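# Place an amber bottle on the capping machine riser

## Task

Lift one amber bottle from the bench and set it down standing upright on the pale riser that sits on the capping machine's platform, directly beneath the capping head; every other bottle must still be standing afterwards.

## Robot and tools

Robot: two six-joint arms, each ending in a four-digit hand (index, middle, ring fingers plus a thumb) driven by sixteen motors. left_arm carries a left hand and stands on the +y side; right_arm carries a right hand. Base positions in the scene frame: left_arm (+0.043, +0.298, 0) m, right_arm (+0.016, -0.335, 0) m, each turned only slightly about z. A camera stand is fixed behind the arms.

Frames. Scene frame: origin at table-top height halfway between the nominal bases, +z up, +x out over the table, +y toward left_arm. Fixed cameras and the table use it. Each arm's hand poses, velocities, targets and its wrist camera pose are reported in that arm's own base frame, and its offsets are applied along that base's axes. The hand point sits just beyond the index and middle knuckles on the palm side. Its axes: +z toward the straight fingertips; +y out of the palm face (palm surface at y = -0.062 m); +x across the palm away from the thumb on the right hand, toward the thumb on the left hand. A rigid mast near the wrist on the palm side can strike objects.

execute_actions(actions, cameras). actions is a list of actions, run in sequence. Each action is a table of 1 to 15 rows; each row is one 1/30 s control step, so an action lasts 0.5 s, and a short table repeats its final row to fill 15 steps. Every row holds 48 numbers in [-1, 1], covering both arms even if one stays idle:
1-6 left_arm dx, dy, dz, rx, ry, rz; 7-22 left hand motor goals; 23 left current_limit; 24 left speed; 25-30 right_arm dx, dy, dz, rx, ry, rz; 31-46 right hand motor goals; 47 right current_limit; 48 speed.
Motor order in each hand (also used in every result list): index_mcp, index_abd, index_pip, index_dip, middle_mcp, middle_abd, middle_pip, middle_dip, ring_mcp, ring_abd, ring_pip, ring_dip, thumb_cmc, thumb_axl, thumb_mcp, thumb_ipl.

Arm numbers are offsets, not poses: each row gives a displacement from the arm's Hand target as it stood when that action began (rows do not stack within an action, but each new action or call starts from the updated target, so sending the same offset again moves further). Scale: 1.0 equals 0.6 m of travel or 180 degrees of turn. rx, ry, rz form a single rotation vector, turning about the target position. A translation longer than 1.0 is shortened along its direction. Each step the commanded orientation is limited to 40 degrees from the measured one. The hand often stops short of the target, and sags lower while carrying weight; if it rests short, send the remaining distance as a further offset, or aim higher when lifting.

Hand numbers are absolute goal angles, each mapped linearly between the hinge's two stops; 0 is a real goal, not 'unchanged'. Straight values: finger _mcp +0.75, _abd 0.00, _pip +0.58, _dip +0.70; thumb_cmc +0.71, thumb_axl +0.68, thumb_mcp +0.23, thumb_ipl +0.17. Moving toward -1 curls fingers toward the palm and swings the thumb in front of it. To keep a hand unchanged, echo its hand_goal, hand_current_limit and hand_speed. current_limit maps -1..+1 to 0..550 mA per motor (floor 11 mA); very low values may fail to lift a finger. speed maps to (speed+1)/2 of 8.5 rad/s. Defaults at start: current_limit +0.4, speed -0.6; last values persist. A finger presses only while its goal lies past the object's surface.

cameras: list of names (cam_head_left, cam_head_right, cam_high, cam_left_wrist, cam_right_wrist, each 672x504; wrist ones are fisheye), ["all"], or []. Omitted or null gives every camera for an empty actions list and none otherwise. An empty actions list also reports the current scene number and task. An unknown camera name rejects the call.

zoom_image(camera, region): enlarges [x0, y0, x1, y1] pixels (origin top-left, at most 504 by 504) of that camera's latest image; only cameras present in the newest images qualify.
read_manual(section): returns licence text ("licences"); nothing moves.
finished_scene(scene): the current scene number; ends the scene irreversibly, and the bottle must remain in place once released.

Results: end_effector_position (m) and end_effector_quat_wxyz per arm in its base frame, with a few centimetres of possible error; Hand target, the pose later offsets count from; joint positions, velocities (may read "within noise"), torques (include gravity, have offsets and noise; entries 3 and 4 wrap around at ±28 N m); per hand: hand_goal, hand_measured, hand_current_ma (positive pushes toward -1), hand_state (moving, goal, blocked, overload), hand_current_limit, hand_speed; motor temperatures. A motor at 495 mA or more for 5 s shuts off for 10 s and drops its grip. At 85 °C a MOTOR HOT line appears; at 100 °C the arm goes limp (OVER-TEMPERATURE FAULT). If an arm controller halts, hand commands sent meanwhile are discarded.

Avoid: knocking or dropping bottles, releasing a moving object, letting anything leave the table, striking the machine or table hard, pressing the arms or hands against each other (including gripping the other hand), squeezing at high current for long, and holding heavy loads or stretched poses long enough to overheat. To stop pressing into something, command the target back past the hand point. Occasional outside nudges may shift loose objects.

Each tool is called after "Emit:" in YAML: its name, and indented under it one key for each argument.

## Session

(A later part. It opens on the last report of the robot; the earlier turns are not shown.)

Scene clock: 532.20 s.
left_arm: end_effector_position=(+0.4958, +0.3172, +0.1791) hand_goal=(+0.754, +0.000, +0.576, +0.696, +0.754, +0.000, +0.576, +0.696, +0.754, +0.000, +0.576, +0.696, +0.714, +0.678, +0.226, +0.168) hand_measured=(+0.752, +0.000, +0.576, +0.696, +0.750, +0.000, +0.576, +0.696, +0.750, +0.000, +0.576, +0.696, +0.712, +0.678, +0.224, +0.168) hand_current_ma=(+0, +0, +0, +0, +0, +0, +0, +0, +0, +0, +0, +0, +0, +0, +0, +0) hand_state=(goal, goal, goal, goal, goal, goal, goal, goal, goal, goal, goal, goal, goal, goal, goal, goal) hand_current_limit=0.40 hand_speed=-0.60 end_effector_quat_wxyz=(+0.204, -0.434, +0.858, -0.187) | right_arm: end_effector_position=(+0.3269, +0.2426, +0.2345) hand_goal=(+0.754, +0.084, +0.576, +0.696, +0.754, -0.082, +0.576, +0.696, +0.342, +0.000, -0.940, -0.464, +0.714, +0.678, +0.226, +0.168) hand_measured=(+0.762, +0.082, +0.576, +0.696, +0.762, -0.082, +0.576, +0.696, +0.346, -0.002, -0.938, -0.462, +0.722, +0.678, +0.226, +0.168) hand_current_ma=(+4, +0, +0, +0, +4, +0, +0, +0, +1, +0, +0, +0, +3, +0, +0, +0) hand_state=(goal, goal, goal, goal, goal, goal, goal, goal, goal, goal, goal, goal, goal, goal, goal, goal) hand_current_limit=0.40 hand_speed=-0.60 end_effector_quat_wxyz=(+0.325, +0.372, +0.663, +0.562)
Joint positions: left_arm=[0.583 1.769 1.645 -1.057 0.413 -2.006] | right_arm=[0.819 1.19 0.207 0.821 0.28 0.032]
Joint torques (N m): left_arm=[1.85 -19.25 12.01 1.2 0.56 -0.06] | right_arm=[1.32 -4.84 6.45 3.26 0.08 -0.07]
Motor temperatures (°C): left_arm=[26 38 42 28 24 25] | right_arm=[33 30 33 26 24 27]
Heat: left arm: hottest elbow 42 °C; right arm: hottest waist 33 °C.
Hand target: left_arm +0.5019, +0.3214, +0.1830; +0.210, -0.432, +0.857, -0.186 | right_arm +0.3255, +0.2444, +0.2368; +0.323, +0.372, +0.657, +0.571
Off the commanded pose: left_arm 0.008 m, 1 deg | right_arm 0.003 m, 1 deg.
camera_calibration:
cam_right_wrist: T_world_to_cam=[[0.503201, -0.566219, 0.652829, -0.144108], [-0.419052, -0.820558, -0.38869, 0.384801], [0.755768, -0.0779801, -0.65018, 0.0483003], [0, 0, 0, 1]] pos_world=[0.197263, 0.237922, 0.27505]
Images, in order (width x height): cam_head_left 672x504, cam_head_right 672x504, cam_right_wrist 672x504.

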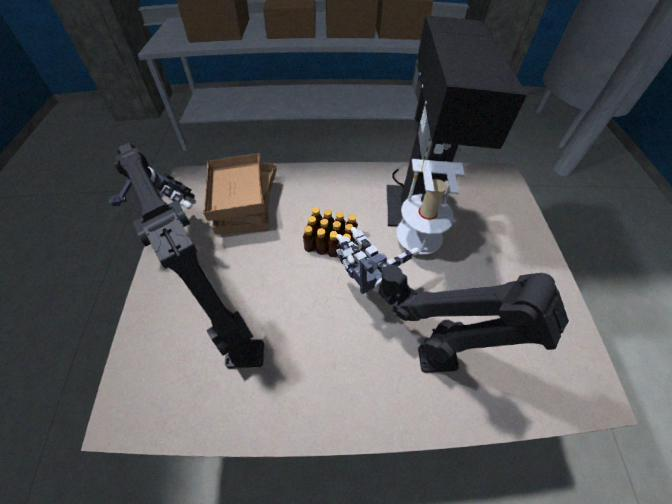

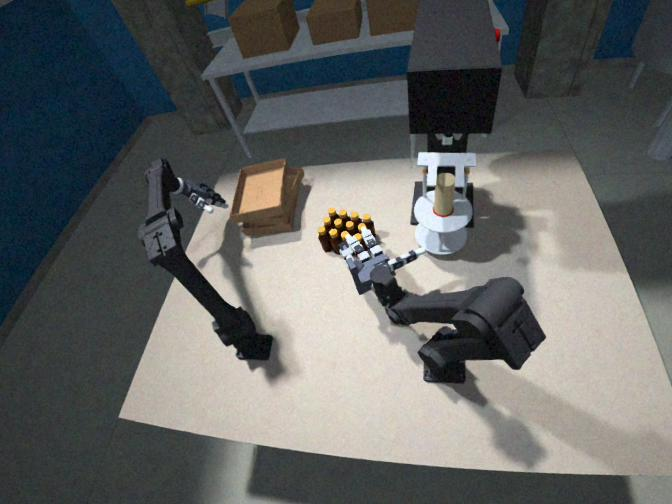

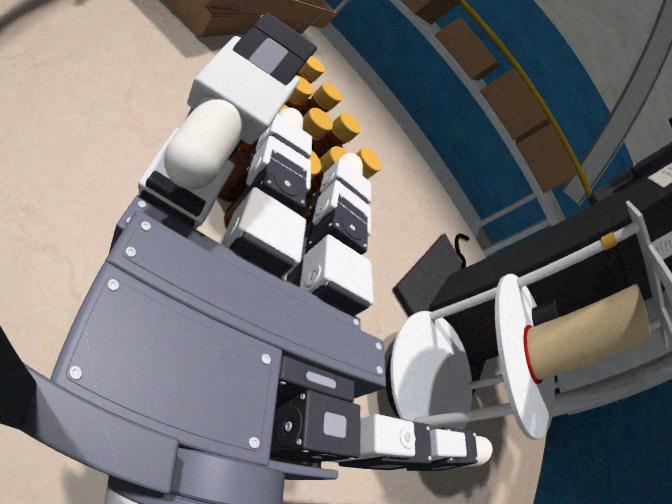

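Emit:
execute_actions:
  actions:
    - [[0,0,0,0,0,0,0.754,0,0.576,0.696,0.754,0,0.576,0.696,0.754,0,0.576,0.696,0.714,0.678,0.226,0.168,0.4,-0.6,0,0,-0.0246,0,0,0,0.754,0.083,0.576,0.696,0.754,-0.083,0.576,0.696,0.342,0,-0.94,-0.464,0.714,0.678,0.226,0.168,0.4,-0.6]]
    - [[0,0,0,0,0,0,0.754,0,0.576,0.696,0.754,0,0.576,0.696,0.754,0,0.576,0.696,0.714,0.678,0.226,0.168,0.4,-0.6,0,0,-0.0246,0,0,0,0.754,0.083,0.576,0.696,0.754,-0.083,0.576,0.696,0.342,0,-0.94,-0.464,0.714,0.678,0.226,0.168,0.4,-0.6]]
  cameras: ["cam_head_left","cam_head_right","cam_right_wrist"]

Emit:
zoom_image:
  camera: "cam_right_wrist"
  region: [200, 80, 380, 250]

Emit:
zoom_image:
  camera: "cam_head_right"
  region: [320, 200, 390, 262]

Emit:
zoom_image:
  camera: "cam_head_left"
  region: [310, 200, 380, 262]

Scene clock: 553.13 s.
left_arm: end_effector_position=(+0.4958, +0.3172, +0.1791) hand_goal=(+0.754, +0.000, +0.576, +0.696, +0.754, +0.000, +0.576, +0.696, +0.754, +0.000, +0.576, +0.696, +0.714, +0.678, +0.226, +0.168) hand_measured=(+0.752, +0.000, +0.576, +0.696, +0.750, +0.000, +0.576, +0.696, +0.750, +0.000, +0.576, +0.696, +0.712, +0.678, +0.224, +0.168) hand_current_ma=(+0, +0, +0, +0, +0, +0, +0, +0, +0, +0, +0, +0, +0, +0, +0, +0) hand_state=(goal, goal, goal, goal, goal, goal, goal, goal, goal, goal, goal, goal, goal, goal, goal, goal) hand_current_limit=0.40 hand_speed=-0.60 end_effector_quat_wxyz=(+0.204, -0.434, +0.858, -0.187) | right_arm: end_effector_position=(+0.3272, +0.2430, +0.2055) hand_goal=(+0.754, +0.084, +0.576, +0.696, +0.754, -0.082, +0.576, +0.696, +0.342, +0.000, -0.940, -0.464, +0.714, +0.678, +0.226, +0.168) hand_measured=(+0.762, +0.082, +0.576, +0.696, +0.762, -0.082, +0.576, +0.696, +0.346, -0.002, -0.938, -0.462, +0.722, +0.678, +0.226, +0.168) hand_current_ma=(+4, +0, +0, +0, +4, +0, +0, +0, +1, +0, +0, +0, +3, +0, +0, +0) hand_state=(goal, goal, goal, goal, goal, goal, goal, goal, goal, goal, goal, goal, goal, goal, goal, goal) hand_current_limit=0.40 hand_speed=-0.60 end_effector_quat_wxyz=(+0.325, +0.372, +0.662, +0.563)
Joint positions: left_arm=[0.583 1.769 1.645 -1.057 0.413 -2.006] | right_arm=[0.819 1.377 0.184 1.031 0.28 0.034]
Joint torques (N m): left_arm=[1.9 -19.31 12.01 1.2 0.56 -0.06] | right_arm=[1.26 -5.77 4.94 3.12 0.11 -0.09]
Heat: left arm: hottest elbow 43 °C; right arm: hottest waist 33 °C.
Hand target: left_arm +0.5019, +0.3214, +0.1830; +0.210, -0.432, +0.857, -0.186 | right_arm +0.3255, +0.2445, +0.2073; +0.323, +0.372, +0.657, +0.571
Off the commanded pose: left_arm 0.008 m, 1 deg | right_arm 0.003 m, 1 deg.
camera_calibration:
cam_right_wrist: T_world_to_cam=[[0.503305, -0.567536, 0.651603, -0.124617], [-0.418947, -0.819788, -0.390424, 0.374043], [0.755756, -0.0764847, -0.650371, 0.0289272], [0, 0, 0, 1]] pos_world=[0.197563, 0.238124, 0.24605]
Images, in order (width x height): cam_head_left 672x504, cam_head_right 672x504, cam_right_wrist 672x504.

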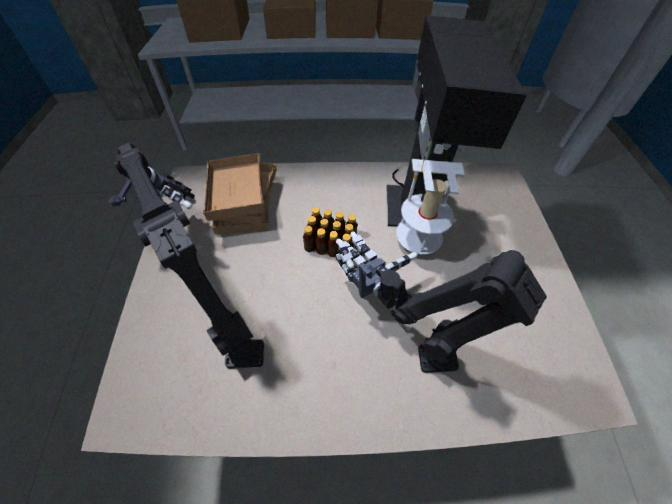

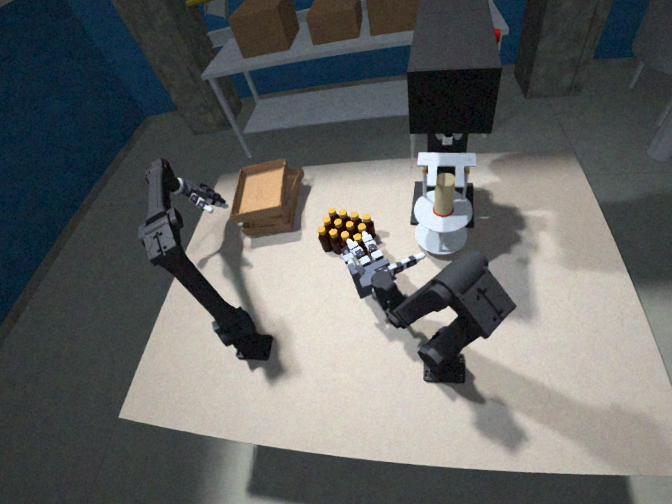

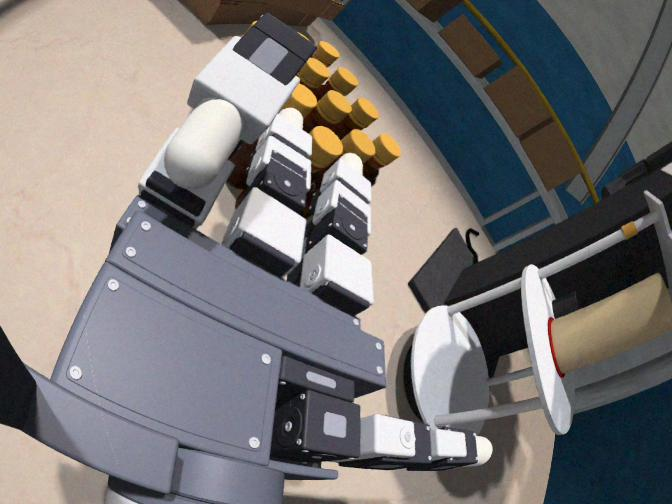

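Scaled by 2.800 from the camera's 672x504 image, which has a finer 960x720 frame.

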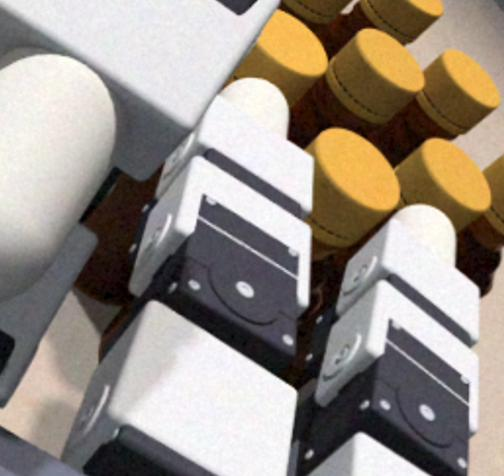

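Scaled by 7.200 from the camera's 672x504 image, which has a finer 960x720 frame.

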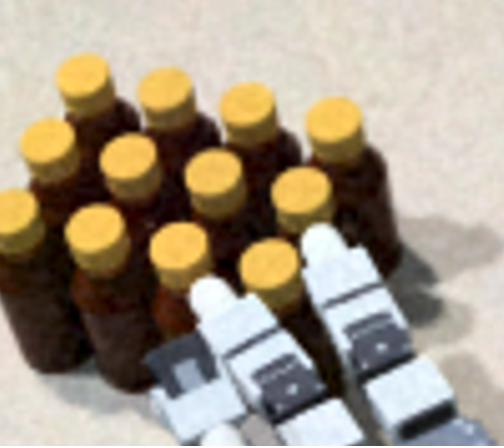

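Scaled by 7.200 from the camera's 672x504 image, which has a finer 960x720 frame.

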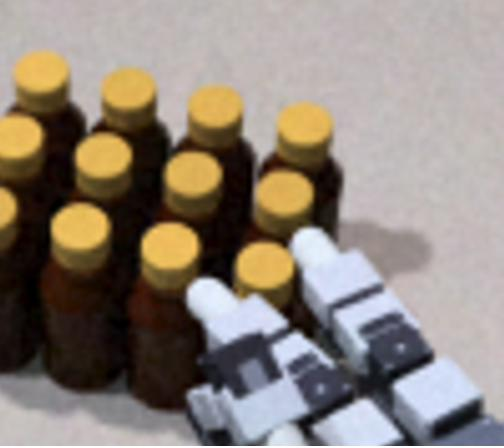

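Emit:
execute_actions:
  actions:
    - [[0,0,0,0,0,0,0.754,0,0.576,0.696,0.754,0,0.576,0.696,0.754,0,0.576,0.696,0.714,0.678,0.226,0.168,0.4,-0.6,0,0,0,0,0,0,0.754,0.03,0.576,0.696,0.754,-0.03,0.576,0.696,0.342,0,-0.94,-0.464,0.714,0.678,0.226,0.168,0.4,-0.9]]
    - [[0,0,0,0,0,0,0.754,0,0.576,0.696,0.754,0,0.576,0.696,0.754,0,0.576,0.696,0.714,0.678,0.226,0.168,0.4,-0.6,0,0,0,0,0,0,0.754,-0.08,0.576,0.696,0.754,0.08,0.576,0.696,0.342,0,-0.94,-0.464,0.714,0.678,0.226,0.168,0.4,-0.9]]
  cameras: ["cam_head_left","cam_head_right","cam_right_wrist"]

Emit:
zoom_image:
  camera: "cam_right_wrist"
  region: [200, 80, 380, 250]

Emit:
zoom_image:
  camera: "cam_head_left"
  region: [310, 200, 380, 262]

Scene clock: 570.37 s.
left_arm: end_effector_position=(+0.4958, +0.3172, +0.1791) hand_goal=(+0.754, +0.000, +0.576, +0.696, +0.754, +0.000, +0.576, +0.696, +0.754, +0.000, +0.576, +0.696, +0.714, +0.678, +0.226, +0.168) hand_measured=(+0.752, +0.000, +0.576, +0.696, +0.750, +0.000, +0.576, +0.696, +0.750, +0.000, +0.576, +0.696, +0.712, +0.678, +0.224, +0.168) hand_current_ma=(+0, +0, +0, +0, +0, +0, +0, +0, +0, +0, +0, +0, +0, +0, +0, +0) hand_state=(goal, goal, goal, goal, goal, goal, goal, goal, goal, goal, goal, goal, goal, goal, goal, goal) hand_current_limit=0.40 hand_speed=-0.60 end_effector_quat_wxyz=(+0.204, -0.434, +0.858, -0.187) | right_arm: end_effector_position=(+0.3273, +0.2427, +0.2053) hand_goal=(+0.754, -0.080, +0.576, +0.696, +0.754, +0.080, +0.576, +0.696, +0.342, +0.000, -0.940, -0.464, +0.714, +0.678, +0.226, +0.168) hand_measured=(+0.762, +0.018, +0.576, +0.696, +0.762, -0.014, +0.576, +0.696, +0.346, -0.002, -0.938, -0.462, +0.722, +0.678, +0.226, +0.168) hand_current_ma=(+4, +168, +0, +0, +4, -157, +0, +0, +1, +0, +0, +0, +3, +0, +0, +0) hand_state=(goal, blocked, goal, goal, goal, blocked, goal, goal, goal, goal, goal, goal, goal, goal, goal, goal) hand_current_limit=0.40 hand_speed=-0.90 end_effector_quat_wxyz=(+0.326, +0.373, +0.662, +0.563)
Joint positions: left_arm=[0.583 1.769 1.645 -1.057 0.413 -2.006] | right_arm=[0.819 1.378 0.184 1.032 0.282 0.034]
Joint torques (N m): left_arm=[1.85 -19.25 12.01 1.2 0.56 -0.06] | right_arm=[1.55 -5.66 4.9 3.18 0.04 -0.09]
Heat: left arm: hottest elbow 43 °C; right arm: hottest waist 33 °C.
Hand target: left_arm +0.5019, +0.3214, +0.1830; +0.210, -0.432, +0.857, -0.186 | right_arm +0.3255, +0.2444, +0.2073; +0.323, +0.372, +0.657, +0.571
Off the commanded pose: left_arm 0.008 m, 1 deg | right_arm 0.003 m, 1 deg.
camera_calibration:
cam_right_wrist: T_world_to_cam=[[0.502238, -0.568188, 0.651859, -0.124285], [-0.420571, -0.819166, -0.389983, 0.374113], [0.755564, -0.078289, -0.650379, 0.0291156], [0, 0, 0, 1]] pos_world=[0.197763, 0.238123, 0.24585]
Images, in order (width x height): cam_head_left 672x504, cam_head_right 672x504, cam_right_wrist 672x504.

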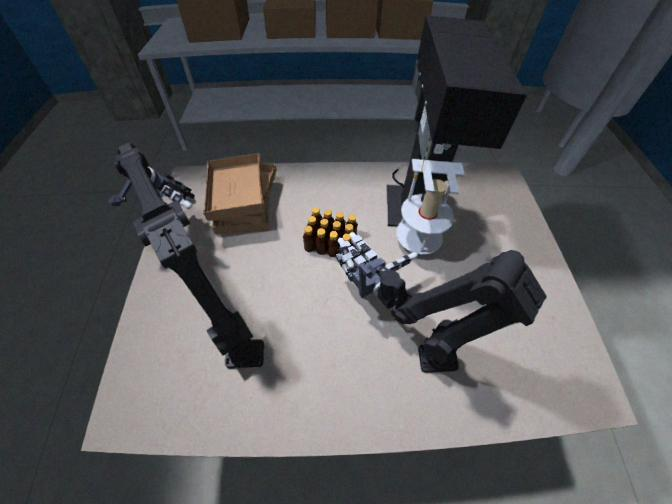

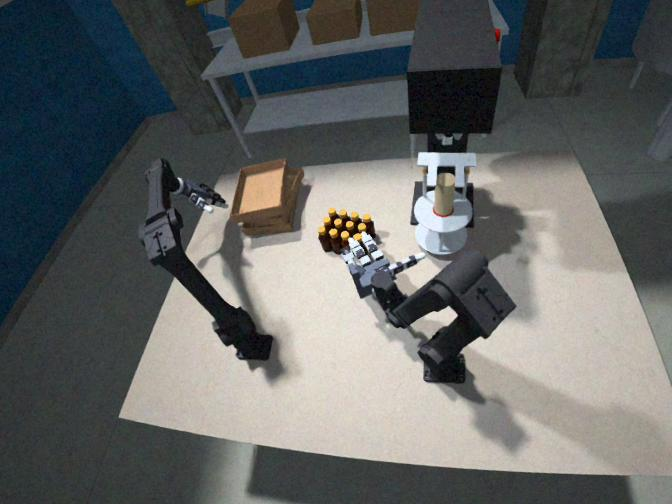

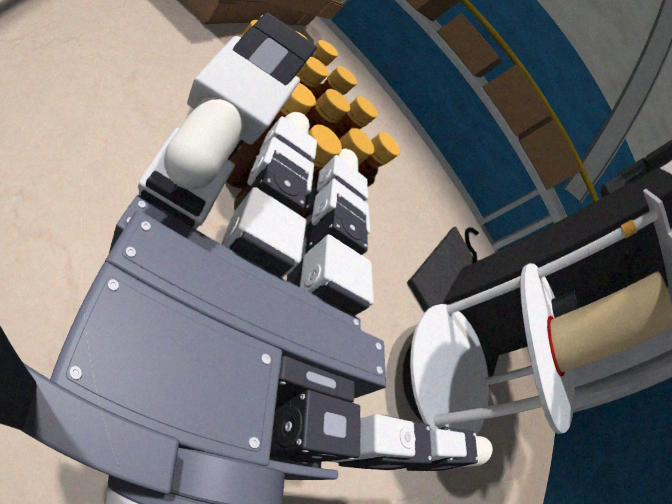

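Scaled by 2.800 from the camera's 672x504 image, which has a finer 960x720 frame.

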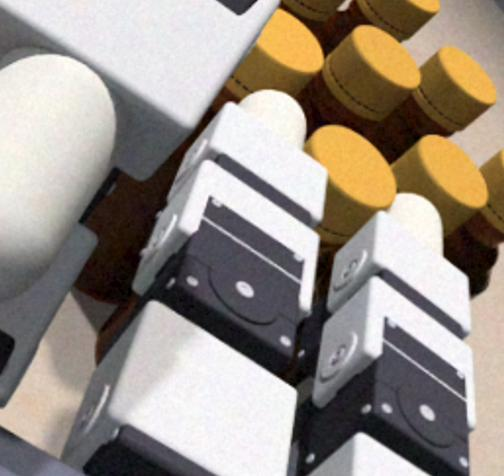

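Scaled by 7.200 from the camera's 672x504 image, which has a finer 960x720 frame.

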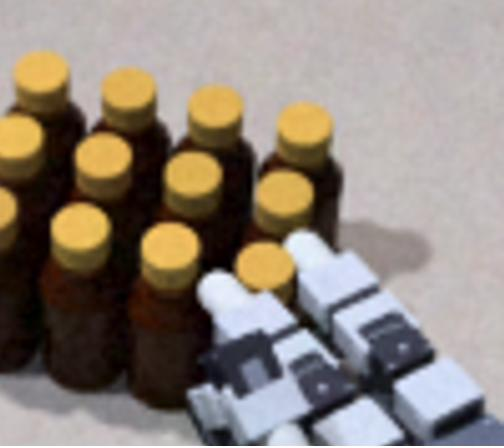

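Emit:
execute_actions:
  actions:
    - [[0,0,0,0,0,0,0.754,0,0.576,0.696,0.754,0,0.576,0.696,0.754,0,0.576,0.696,0.714,0.678,0.226,0.168,0.4,-0.6,0,0,0,0,0,0,0.754,-0.16,0.576,0.696,0.754,0.16,0.576,0.696,0.342,0,-0.94,-0.464,0.714,0.678,0.226,0.168,0.4,-0.9]]
    - [[0,0,0,0,0,0,0.754,0,0.576,0.696,0.754,0,0.576,0.696,0.754,0,0.576,0.696,0.714,0.678,0.226,0.168,0.4,-0.6,0,0,0.02,0,0,0,0.754,-0.16,0.576,0.696,0.754,0.16,0.576,0.696,0.342,0,-0.94,-0.464,0.714,0.678,0.226,0.168,0.4,-0.9]]
    - [[0,0,0,0,0,0,0.754,0,0.576,0.696,0.754,0,0.576,0.696,0.754,0,0.576,0.696,0.714,0.678,0.226,0.168,0.4,-0.6,0,0,0.03,0,0,0,0.754,-0.16,0.576,0.696,0.754,0.16,0.576,0.696,0.342,0,-0.94,-0.464,0.714,0.678,0.226,0.168,0.4,-0.9]]
  cameras: ["cam_head_left","cam_head_right","cam_right_wrist"]

Emit:
zoom_image:
  camera: "cam_right_wrist"
  region: [200, 80, 380, 250]

Emit:
zoom_image:
  camera: "cam_head_left"
  region: [310, 200, 380, 262]

Scene clock: 586.23 s.
left_arm: end_effector_position=(+0.4958, +0.3172, +0.1791) hand_goal=(+0.754, +0.000, +0.576, +0.696, +0.754, +0.000, +0.576, +0.696, +0.754, +0.000, +0.576, +0.696, +0.714, +0.678, +0.226, +0.168) hand_measured=(+0.752, +0.000, +0.576, +0.696, +0.750, +0.000, +0.576, +0.696, +0.750, +0.000, +0.576, +0.696, +0.712, +0.678, +0.224, +0.168) hand_current_ma=(+0, +0, +0, +0, +0, +0, +0, +0, +0, +0, +0, +0, +0, +0, +0, +0) hand_state=(goal, goal, goal, goal, goal, goal, goal, goal, goal, goal, goal, goal, goal, goal, goal, goal) hand_current_limit=0.40 hand_speed=-0.60 end_effector_quat_wxyz=(+0.204, -0.434, +0.858, -0.187) | right_arm: end_effector_position=(+0.3243, +0.2393, +0.2166) hand_goal=(+0.754, -0.160, +0.576, +0.696, +0.754, +0.160, +0.576, +0.696, +0.342, +0.000, -0.940, -0.464, +0.714, +0.678, +0.226, +0.168) hand_measured=(+0.786, +0.012, +0.592, +0.700, +0.788, -0.012, +0.590, +0.702, +0.346, -0.002, -0.938, -0.462, +0.722, +0.678, +0.226, +0.168) hand_current_ma=(+37, +385, +10, +1, +39, -385, +8, +2, +1, +0, +0, +0, +3, +0, +0, +0) hand_state=(blocked, blocked, goal, goal, blocked, blocked, goal, goal, goal, goal, goal, goal, goal, goal, goal, goal) hand_current_limit=0.40 hand_speed=-0.90 end_effector_quat_wxyz=(+0.322, +0.376, +0.673, +0.550)
Joint positions: left_arm=[0.583 1.769 1.645 -1.057 0.413 -2.006] | right_arm=[0.819 1.226 0.184 0.845 0.282 0.036]
Joint torques (N m): left_arm=[1.79 -19.31 12.03 1.21 0.56 -0.06] | right_arm=[1.38 -7.59 7.79 2.37 0.03 -0.11]
Heat: left arm: hottest elbow 43 °C; right arm: hottest waist 33 °C.
Hand target: left_arm +0.5019, +0.3214, +0.1830; +0.210, -0.432, +0.857, -0.186 | right_arm +0.3255, +0.2444, +0.2374; +0.323, +0.372, +0.657, +0.571
Off the commanded pose: left_arm 0.008 m, 1 deg | right_arm 0.021 m, 3 deg.
camera_calibration:
cam_right_wrist: T_world_to_cam=[[0.518741, -0.55231, 0.65258, -0.141319], [-0.429954, -0.828297, -0.359253, 0.372947], [0.73895, -0.09422, -0.66714, 0.051322], [0, 0, 0, 1]] pos_world=[0.195734, 0.235695, 0.260443]
Images, in order (width x height): cam_head_left 672x504, cam_head_right 672x504, cam_right_wrist 672x504.

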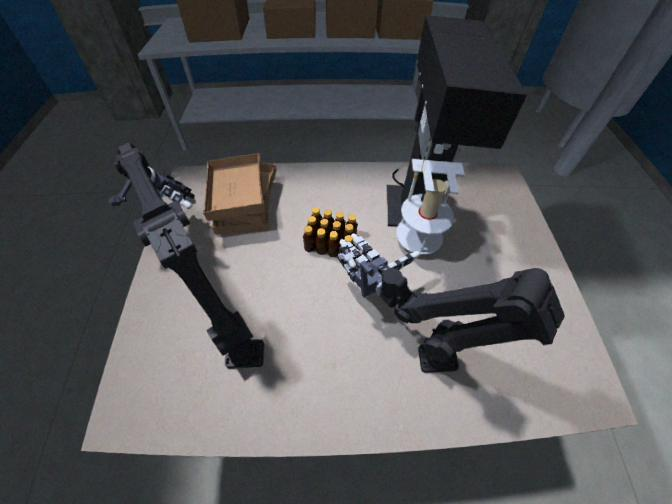

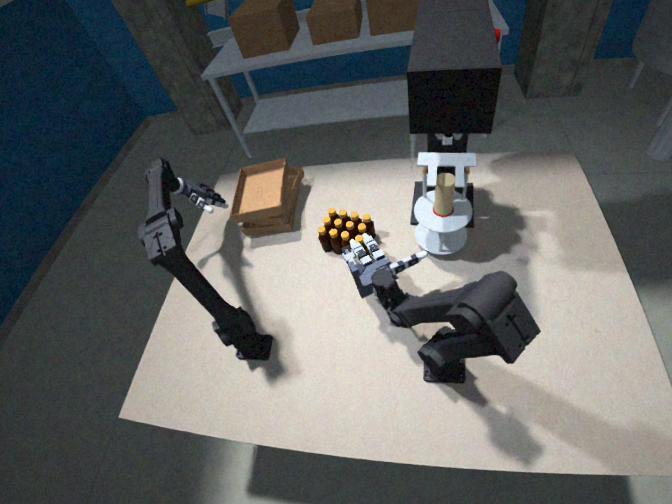

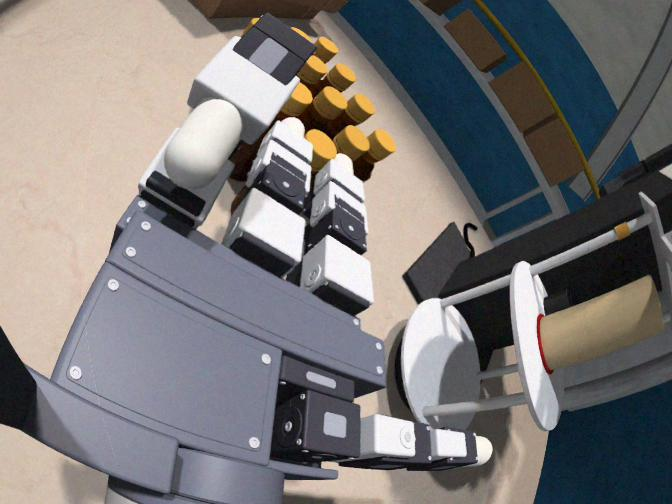

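Scaled by 2.800 from the camera's 672x504 image, which has a finer 960x720 frame.

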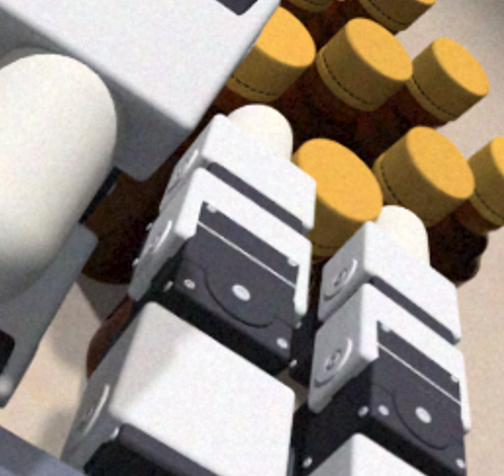

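Scaled by 7.200 from the camera's 672x504 image, which has a finer 960x720 frame.

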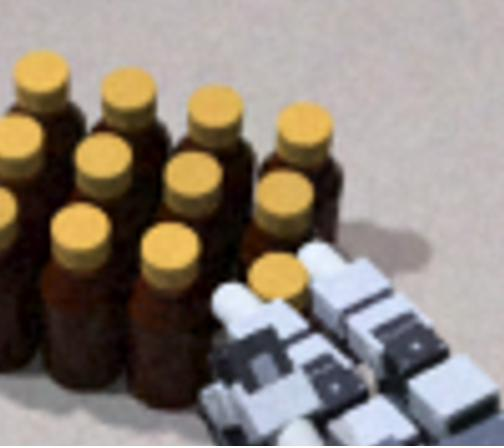

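Emit:
execute_actions:
  actions:
    - [[0,0,0,0,0,0,0.754,0,0.576,0.696,0.754,0,0.576,0.696,0.754,0,0.576,0.696,0.714,0.678,0.226,0.168,0.4,-0.6,0.003,0.003,0.035,0,0,0,0.754,-0.16,0.576,0.696,0.754,0.16,0.576,0.696,0.342,0,-0.94,-0.464,0.714,0.678,0.226,0.168,0.4,-0.9]]
    - [[0,0,0,0,0,0,0.754,0,0.576,0.696,0.754,0,0.576,0.696,0.754,0,0.576,0.696,0.714,0.678,0.226,0.168,0.4,-0.6,0,0,0.035,0,0,0,0.754,-0.16,0.576,0.696,0.754,0.16,0.576,0.696,0.342,0,-0.94,-0.464,0.714,0.678,0.226,0.168,0.4,-0.9]]
  cameras: ["cam_head_left","cam_head_right","cam_right_wrist"]

Emit:
zoom_image:
  camera: "cam_right_wrist"
  region: [200, 80, 380, 250]

Emit:
zoom_image:
  camera: "cam_head_left"
  region: [310, 200, 380, 262]

Emit:
zoom_image:
  camera: "cam_head_right"
  region: [320, 200, 390, 262]

Scene clock: 611.13 s.
left_arm: end_effector_position=(+0.4958, +0.3172, +0.1791) hand_goal=(+0.754, +0.000, +0.576, +0.696, +0.754, +0.000, +0.576, +0.696, +0.754, +0.000, +0.576, +0.696, +0.714, +0.678, +0.226, +0.168) hand_measured=(+0.752, +0.000, +0.576, +0.696, +0.750, +0.000, +0.576, +0.696, +0.750, +0.000, +0.576, +0.696, +0.712, +0.678, +0.224, +0.168) hand_current_ma=(+0, +0, +0, +0, +0, +0, +0, +0, +0, +0, +0, +0, +0, +0, +0, +0) hand_state=(goal, goal, goal, goal, goal, goal, goal, goal, goal, goal, goal, goal, goal, goal, goal, goal) hand_current_limit=0.40 hand_speed=-0.60 end_effector_quat_wxyz=(+0.204, -0.434, +0.858, -0.187) | right_arm: end_effector_position=(+0.3181, +0.2326, +0.2314) hand_goal=(+0.754, -0.160, +0.576, +0.696, +0.754, +0.160, +0.576, +0.696, +0.342, +0.000, -0.940, -0.464, +0.714, +0.678, +0.226, +0.168) hand_measured=(+0.792, +0.012, +0.596, +0.702, +0.790, -0.012, +0.592, +0.702, +0.346, -0.002, -0.938, -0.462, +0.722, +0.678, +0.226, +0.168) hand_current_ma=(+48, +385, +14, +2, +45, -385, +11, +3, +1, +0, +0, +0, +3, +0, +0, +0) hand_state=(blocked, blocked, goal, goal, blocked, blocked, goal, goal, goal, goal, goal, goal, goal, goal, goal, goal) hand_current_limit=0.40 hand_speed=-0.90 end_effector_quat_wxyz=(+0.316, +0.380, +0.689, +0.530)
Joint positions: left_arm=[0.583 1.769 1.645 -1.057 0.413 -2.006] | right_arm=[0.819 1.016 0.193 0.571 0.281 0.038]
Joint torques (N m): left_arm=[1.85 -19.25 12.03 1.21 0.56 -0.06] | right_arm=[1.38 -6.36 13.03 2.54 0.11 -0.15]
Heat: left arm: hottest elbow 43 °C; right arm: hottest waist 33 °C.
Hand target: left_arm +0.5019, +0.3214, +0.1830; +0.210, -0.432, +0.857, -0.186 | right_arm +0.3273, +0.2463, +0.2793; +0.323, +0.372, +0.657, +0.571
Off the commanded pose: left_arm 0.008 m, 1 deg | right_arm 0.051 m, 6 deg.
camera_calibration:
cam_right_wrist: T_world_to_cam=[[0.543898, -0.527968, 0.652245, -0.165049], [-0.44268, -0.84084, -0.311484, 0.366039], [0.712888, -0.11932, -0.691052, 0.084752], [0, 0, 0, 1]] pos_world=[0.191389, 0.230752, 0.280236]
Images, in order (width x height): cam_head_left 672x504, cam_head_right 672x504, cam_right_wrist 672x504.

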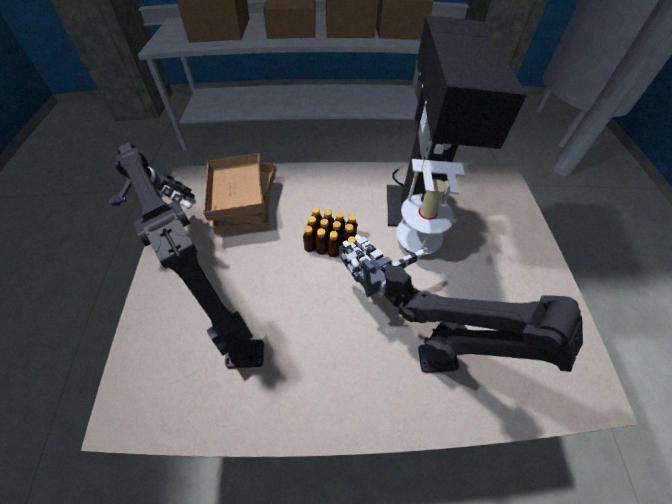

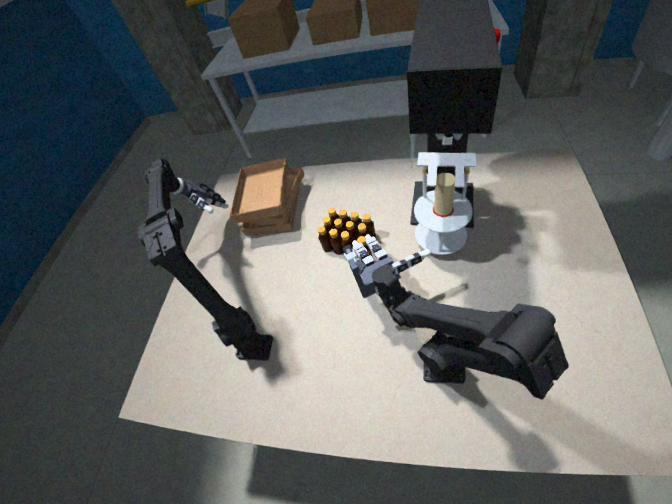

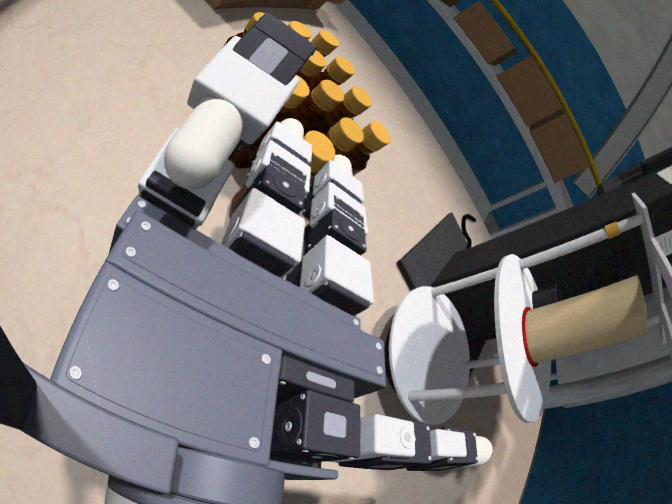

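Scaled by 2.800 from the camera's 672x504 image, which has a finer 960x720 frame.

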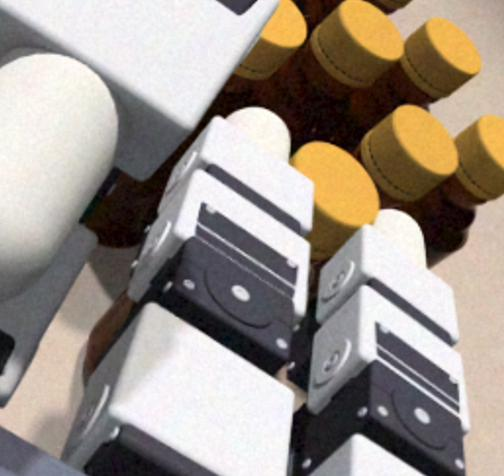

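Scaled by 7.200 from the camera's 672x504 image, which has a finer 960x720 frame.

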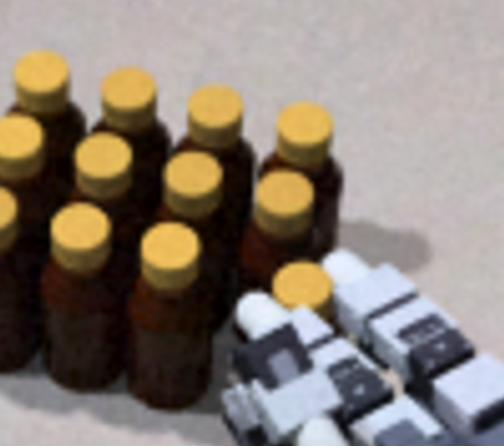

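Scaled by 7.200 from the camera's 672x504 image, which has a finer 960x720 frame.

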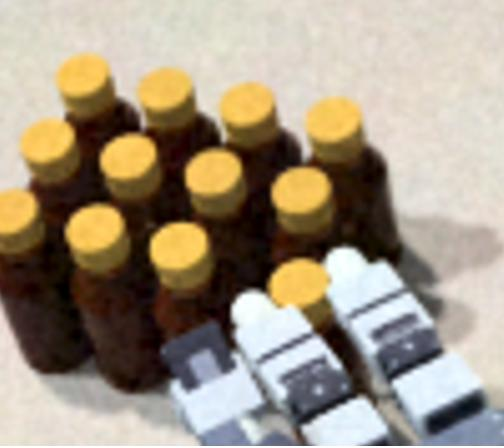

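Emit:
execute_actions:
  actions:
    - [[0,0,0,0,0,0,0.754,0,0.576,0.696,0.754,0,0.576,0.696,0.754,0,0.576,0.696,0.714,0.678,0.226,0.168,0.4,-0.6,0,0,0.035,0,0,0,0.754,-0.16,0.576,0.696,0.754,0.16,0.576,0.696,0.342,0,-0.94,-0.464,0.714,0.678,0.226,0.168,0.4,-0.9]]
    - [[0,0,0,0,0,0,0.754,0,0.576,0.696,0.754,0,0.576,0.696,0.754,0,0.576,0.696,0.714,0.678,0.226,0.168,0.4,-0.6,0,0,0.035,0,0,0,0.754,-0.16,0.576,0.696,0.754,0.16,0.576,0.696,0.342,0,-0.94,-0.464,0.714,0.678,0.226,0.168,0.4,-0.9]]
  cameras: ["cam_head_left","cam_head_right","cam_right_wrist"]

Emit:
zoom_image:
  camera: "cam_right_wrist"
  region: [200, 80, 380, 250]

Emit:
zoom_image:
  camera: "cam_head_left"
  region: [310, 200, 380, 262]

Emit:
zoom_image:
  camera: "cam_head_right"
  region: [320, 200, 390, 262]

Scene clock: 626.73 s.
left_arm: end_effector_position=(+0.4958, +0.3172, +0.1791) hand_goal=(+0.754, +0.000, +0.576, +0.696, +0.754, +0.000, +0.576, +0.696, +0.754, +0.000, +0.576, +0.696, +0.714, +0.678, +0.226, +0.168) hand_measured=(+0.752, +0.000, +0.576, +0.696, +0.750, +0.000, +0.576, +0.696, +0.750, +0.000, +0.576, +0.696, +0.712, +0.678, +0.224, +0.168) hand_current_ma=(+0, +0, +0, +0, +0, +0, +0, +0, +0, +0, +0, +0, +0, +0, +0, +0) hand_state=(goal, goal, goal, goal, goal, goal, goal, goal, goal, goal, goal, goal, goal, goal, goal, goal) hand_current_limit=0.40 hand_speed=-0.60 end_effector_quat_wxyz=(+0.204, -0.434, +0.858, -0.187) | right_arm: end_effector_position=(+0.3197, +0.2343, +0.2676) hand_goal=(+0.754, -0.160, +0.576, +0.696, +0.754, +0.160, +0.576, +0.696, +0.342, +0.000, -0.940, -0.464, +0.714, +0.678, +0.226, +0.168) hand_measured=(+0.794, +0.012, +0.596, +0.702, +0.792, -0.012, +0.594, +0.704, +0.346, -0.002, -0.938, -0.462, +0.722, +0.678, +0.226, +0.168) hand_current_ma=(+52, +385, +16, +2, +50, -385, +12, +3, +2, +0, +0, +0, +3, +0, +0, +0) hand_state=(blocked, blocked, blocked, goal, blocked, blocked, goal, goal, goal, goal, goal, goal, goal, goal, goal, goal) hand_current_limit=0.40 hand_speed=-0.90 end_effector_quat_wxyz=(+0.315, +0.381, +0.690, +0.529)
Joint positions: left_arm=[0.583 1.769 1.645 -1.057 0.413 -2.006] | right_arm=[0.819 0.868 0.259 0.356 0.281 0.039]
Joint torques (N m): left_arm=[1.79 -19.25 12.01 1.2 0.56 -0.06] | right_arm=[1.67 -5.36 14.71 2.7 0.11 -0.13]
Heat: left arm: hottest elbow 43 °C; right arm: hottest elbow 36 °C.
Hand target: left_arm +0.5019, +0.3214, +0.1830; +0.210, -0.432, +0.857, -0.186 | right_arm +0.3273, +0.2463, +0.3214; +0.323, +0.372, +0.657, +0.571
Off the commanded pose: left_arm 0.008 m, 1 deg | right_arm 0.055 m, 6 deg.
camera_calibration:
cam_right_wrist: T_world_to_cam=[[0.544652, -0.527482, 0.65201, -0.189001], [-0.443103, -0.841061, -0.310284, 0.37931], [0.71205, -0.119911, -0.691814, 0.109438], [0, 0, 0, 1]] pos_world=[0.193088, 0.232451, 0.316636]
Images, in order (width x height): cam_head_left 672x504, cam_head_right 672x504, cam_right_wrist 672x504.

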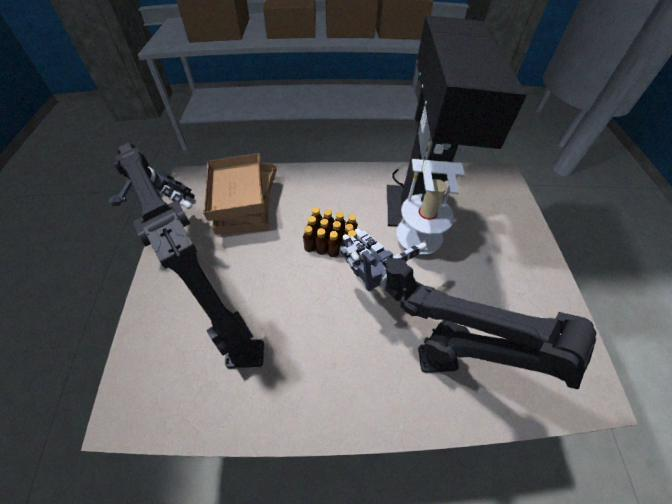

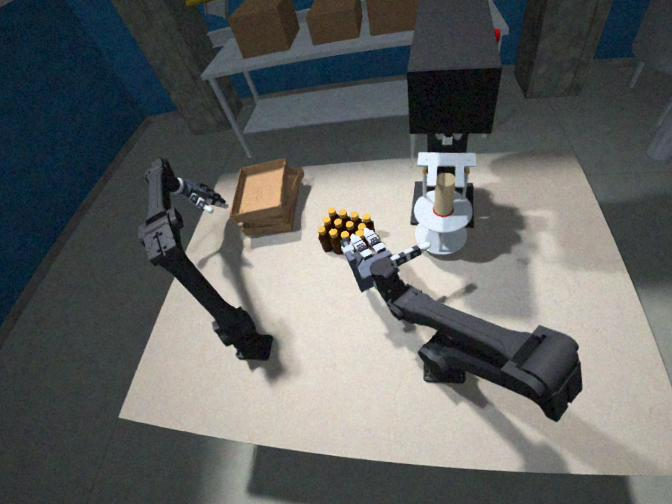

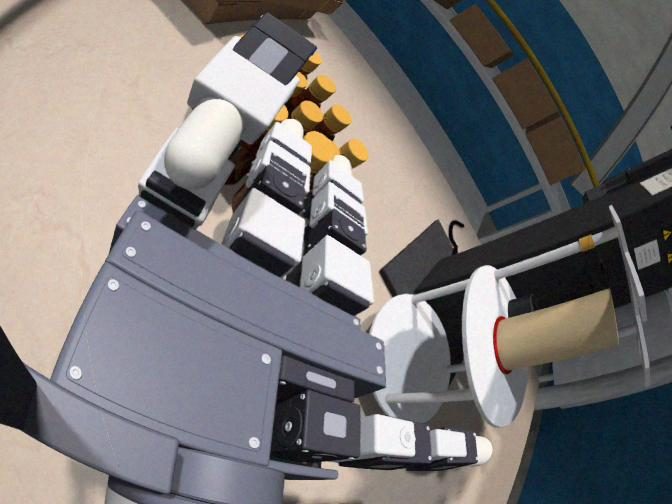

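Scaled by 2.800 from the camera's 672x504 image, which has a finer 960x720 frame.

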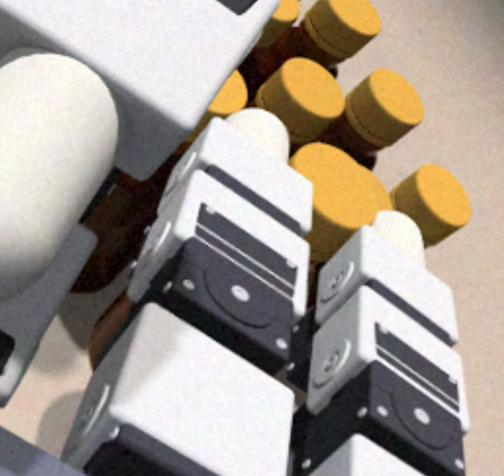

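Scaled by 7.200 from the camera's 672x504 image, which has a finer 960x720 frame.

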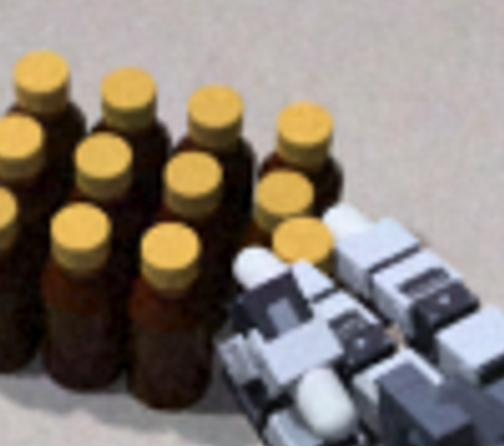

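Scaled by 7.200 from the camera's 672x504 image, which has a finer 960x720 frame.

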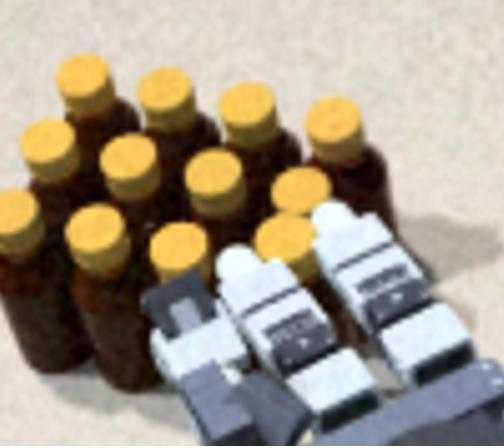

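Emit:
execute_actions:
  actions:
    - [[0,0,0,0,0,0,0.754,0,0.576,0.696,0.754,0,0.576,0.696,0.754,0,0.576,0.696,0.714,0.678,0.226,0.168,0.4,-0.6,0,0,0.05,0,0,0,0.754,-0.16,0.576,0.696,0.754,0.16,0.576,0.696,0.342,0,-0.94,-0.464,0.714,0.678,0.226,0.168,0.4,-0.9]]
    - [[0,0,0,0,0,0,0.754,0,0.576,0.696,0.754,0,0.576,0.696,0.754,0,0.576,0.696,0.714,0.678,0.226,0.168,0.4,-0.6,-0.01,-0.01,0.06,0,0,0,0.754,-0.16,0.576,0.696,0.754,0.16,0.576,0.696,0.342,0,-0.94,-0.464,0.714,0.678,0.226,0.168,0.4,-0.9]]
    - [[0,0,0,0,0,0,0.754,0,0.576,0.696,0.754,0,0.576,0.696,0.754,0,0.576,0.696,0.714,0.678,0.226,0.168,0.4,-0.6,-0.01,-0.01,0.06,0,0,0,0.754,-0.16,0.576,0.696,0.754,0.16,0.576,0.696,0.342,0,-0.94,-0.464,0.714,0.678,0.226,0.168,0.4,-0.9]]
    - [[0,0,0,0,0,0,0.754,0,0.576,0.696,0.754,0,0.576,0.696,0.754,0,0.576,0.696,0.714,0.678,0.226,0.168,0.4,-0.6,-0.01,-0.01,0.06,0,0,0,0.754,-0.16,0.576,0.696,0.754,0.16,0.576,0.696,0.342,0,-0.94,-0.464,0.714,0.678,0.226,0.168,0.4,-0.9]]
  cameras: ["cam_head_left","cam_head_right","cam_right_wrist"]

Emit:
zoom_image:
  camera: "cam_head_left"
  region: [300, 160, 420, 262]

Scene clock: 646.73 s.
left_arm: end_effector_position=(+0.4958, +0.3172, +0.1791) hand_goal=(+0.754, +0.000, +0.576, +0.696, +0.754, +0.000, +0.576, +0.696, +0.754, +0.000, +0.576, +0.696, +0.714, +0.678, +0.226, +0.168) hand_measured=(+0.752, +0.000, +0.576, +0.696, +0.750, +0.000, +0.576, +0.696, +0.750, +0.000, +0.576, +0.696, +0.712, +0.678, +0.224, +0.168) hand_current_ma=(+0, +0, +0, +0, +0, +0, +0, +0, +0, +0, +0, +0, +0, +0, +0, +0) hand_state=(goal, goal, goal, goal, goal, goal, goal, goal, goal, goal, goal, goal, goal, goal, goal, goal) hand_current_limit=0.40 hand_speed=-0.60 end_effector_quat_wxyz=(+0.204, -0.434, +0.858, -0.187) | right_arm: end_effector_position=(+0.3112, +0.2268, +0.3971) hand_goal=(+0.754, -0.160, +0.576, +0.696, +0.754, +0.160, +0.576, +0.696, +0.342, +0.000, -0.940, -0.464, +0.714, +0.678, +0.226, +0.168) hand_measured=(+0.796, +0.012, +0.598, +0.702, +0.794, -0.012, +0.594, +0.704, +0.348, -0.002, -0.938, -0.462, +0.722, +0.678, +0.226, +0.168) hand_current_ma=(+57, +385, +17, +2, +53, -385, +13, +3, +2, +0, +0, +0, +3, +0, +0, +0) hand_state=(blocked, blocked, blocked, goal, blocked, blocked, goal, goal, goal, goal, goal, goal, goal, goal, goal, goal) hand_current_limit=0.40 hand_speed=-0.90 end_effector_quat_wxyz=(+0.315, +0.380, +0.690, +0.529)
Joint positions: left_arm=[0.583 1.769 1.645 -1.057 0.413 -2.006] | right_arm=[0.823 0.608 0.534 -0.18 0.284 0.039]
Joint torques (N m): left_arm=[1.79 -19.31 12.03 1.2 0.56 -0.06] | right_arm=[1.38 -3.49 16.87 2.63 0.2 -0.11]
Heat: left arm: hottest elbow 44 °C; right arm: hottest elbow 37 °C.
Hand target: left_arm +0.5019, +0.3214, +0.1830; +0.210, -0.432, +0.857, -0.186 | right_arm +0.3093, +0.2282, +0.4594; +0.323, +0.372, +0.657, +0.571
Off the commanded pose: left_arm 0.008 m, 1 deg | right_arm 0.062 m, 6 deg.
camera_calibration:
cam_right_wrist: T_world_to_cam=[[0.545666, -0.526469, 0.651981, -0.273218], [-0.442073, -0.841797, -0.309757, 0.409073], [0.711913, -0.1192, -0.692078, 0.204152], [0, 0, 0, 1]] pos_world=[0.184587, 0.224851, 0.446136]
Images, in order (width x height): cam_head_left 672x504, cam_head_right 672x504, cam_right_wrist 672x504.

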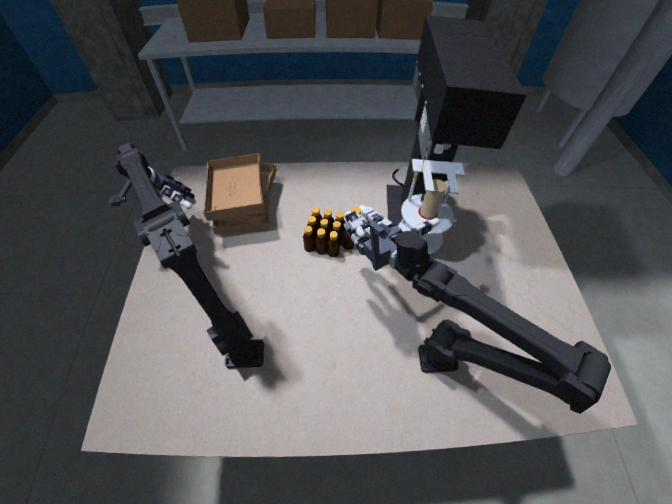

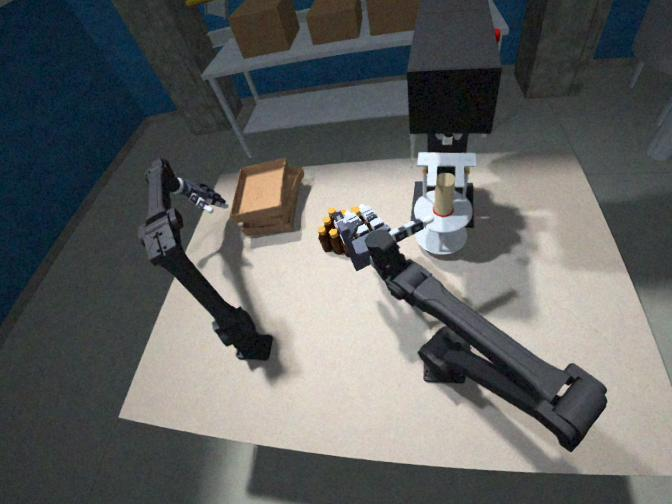

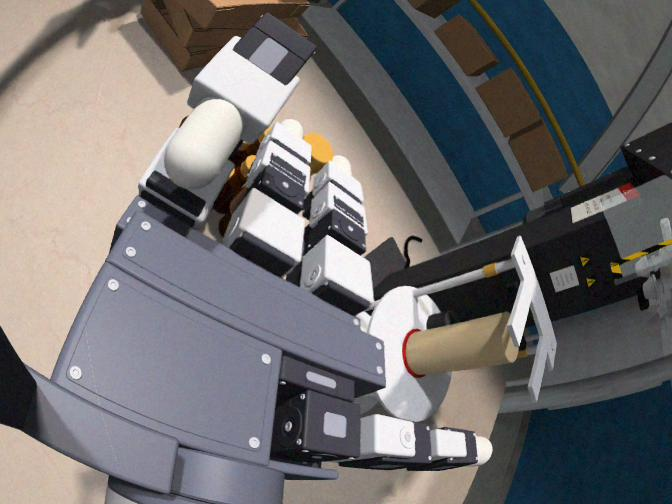

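Scaled by 4.200 from the camera's 672x504 image, which has a finer 960x720 frame.

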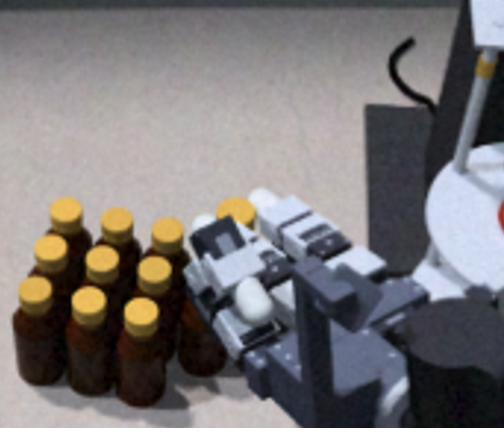

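Emit:
zoom_image:
  camera: "cam_right_wrist"
  region: [400, 120, 672, 420]

Scaled by 1.680 from the camera's 672x504 image, which has a finer 960x720 frame.

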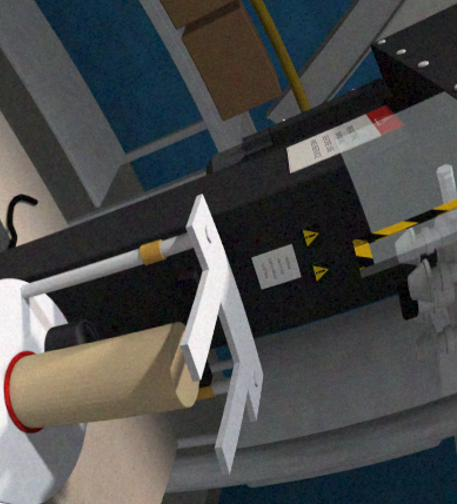

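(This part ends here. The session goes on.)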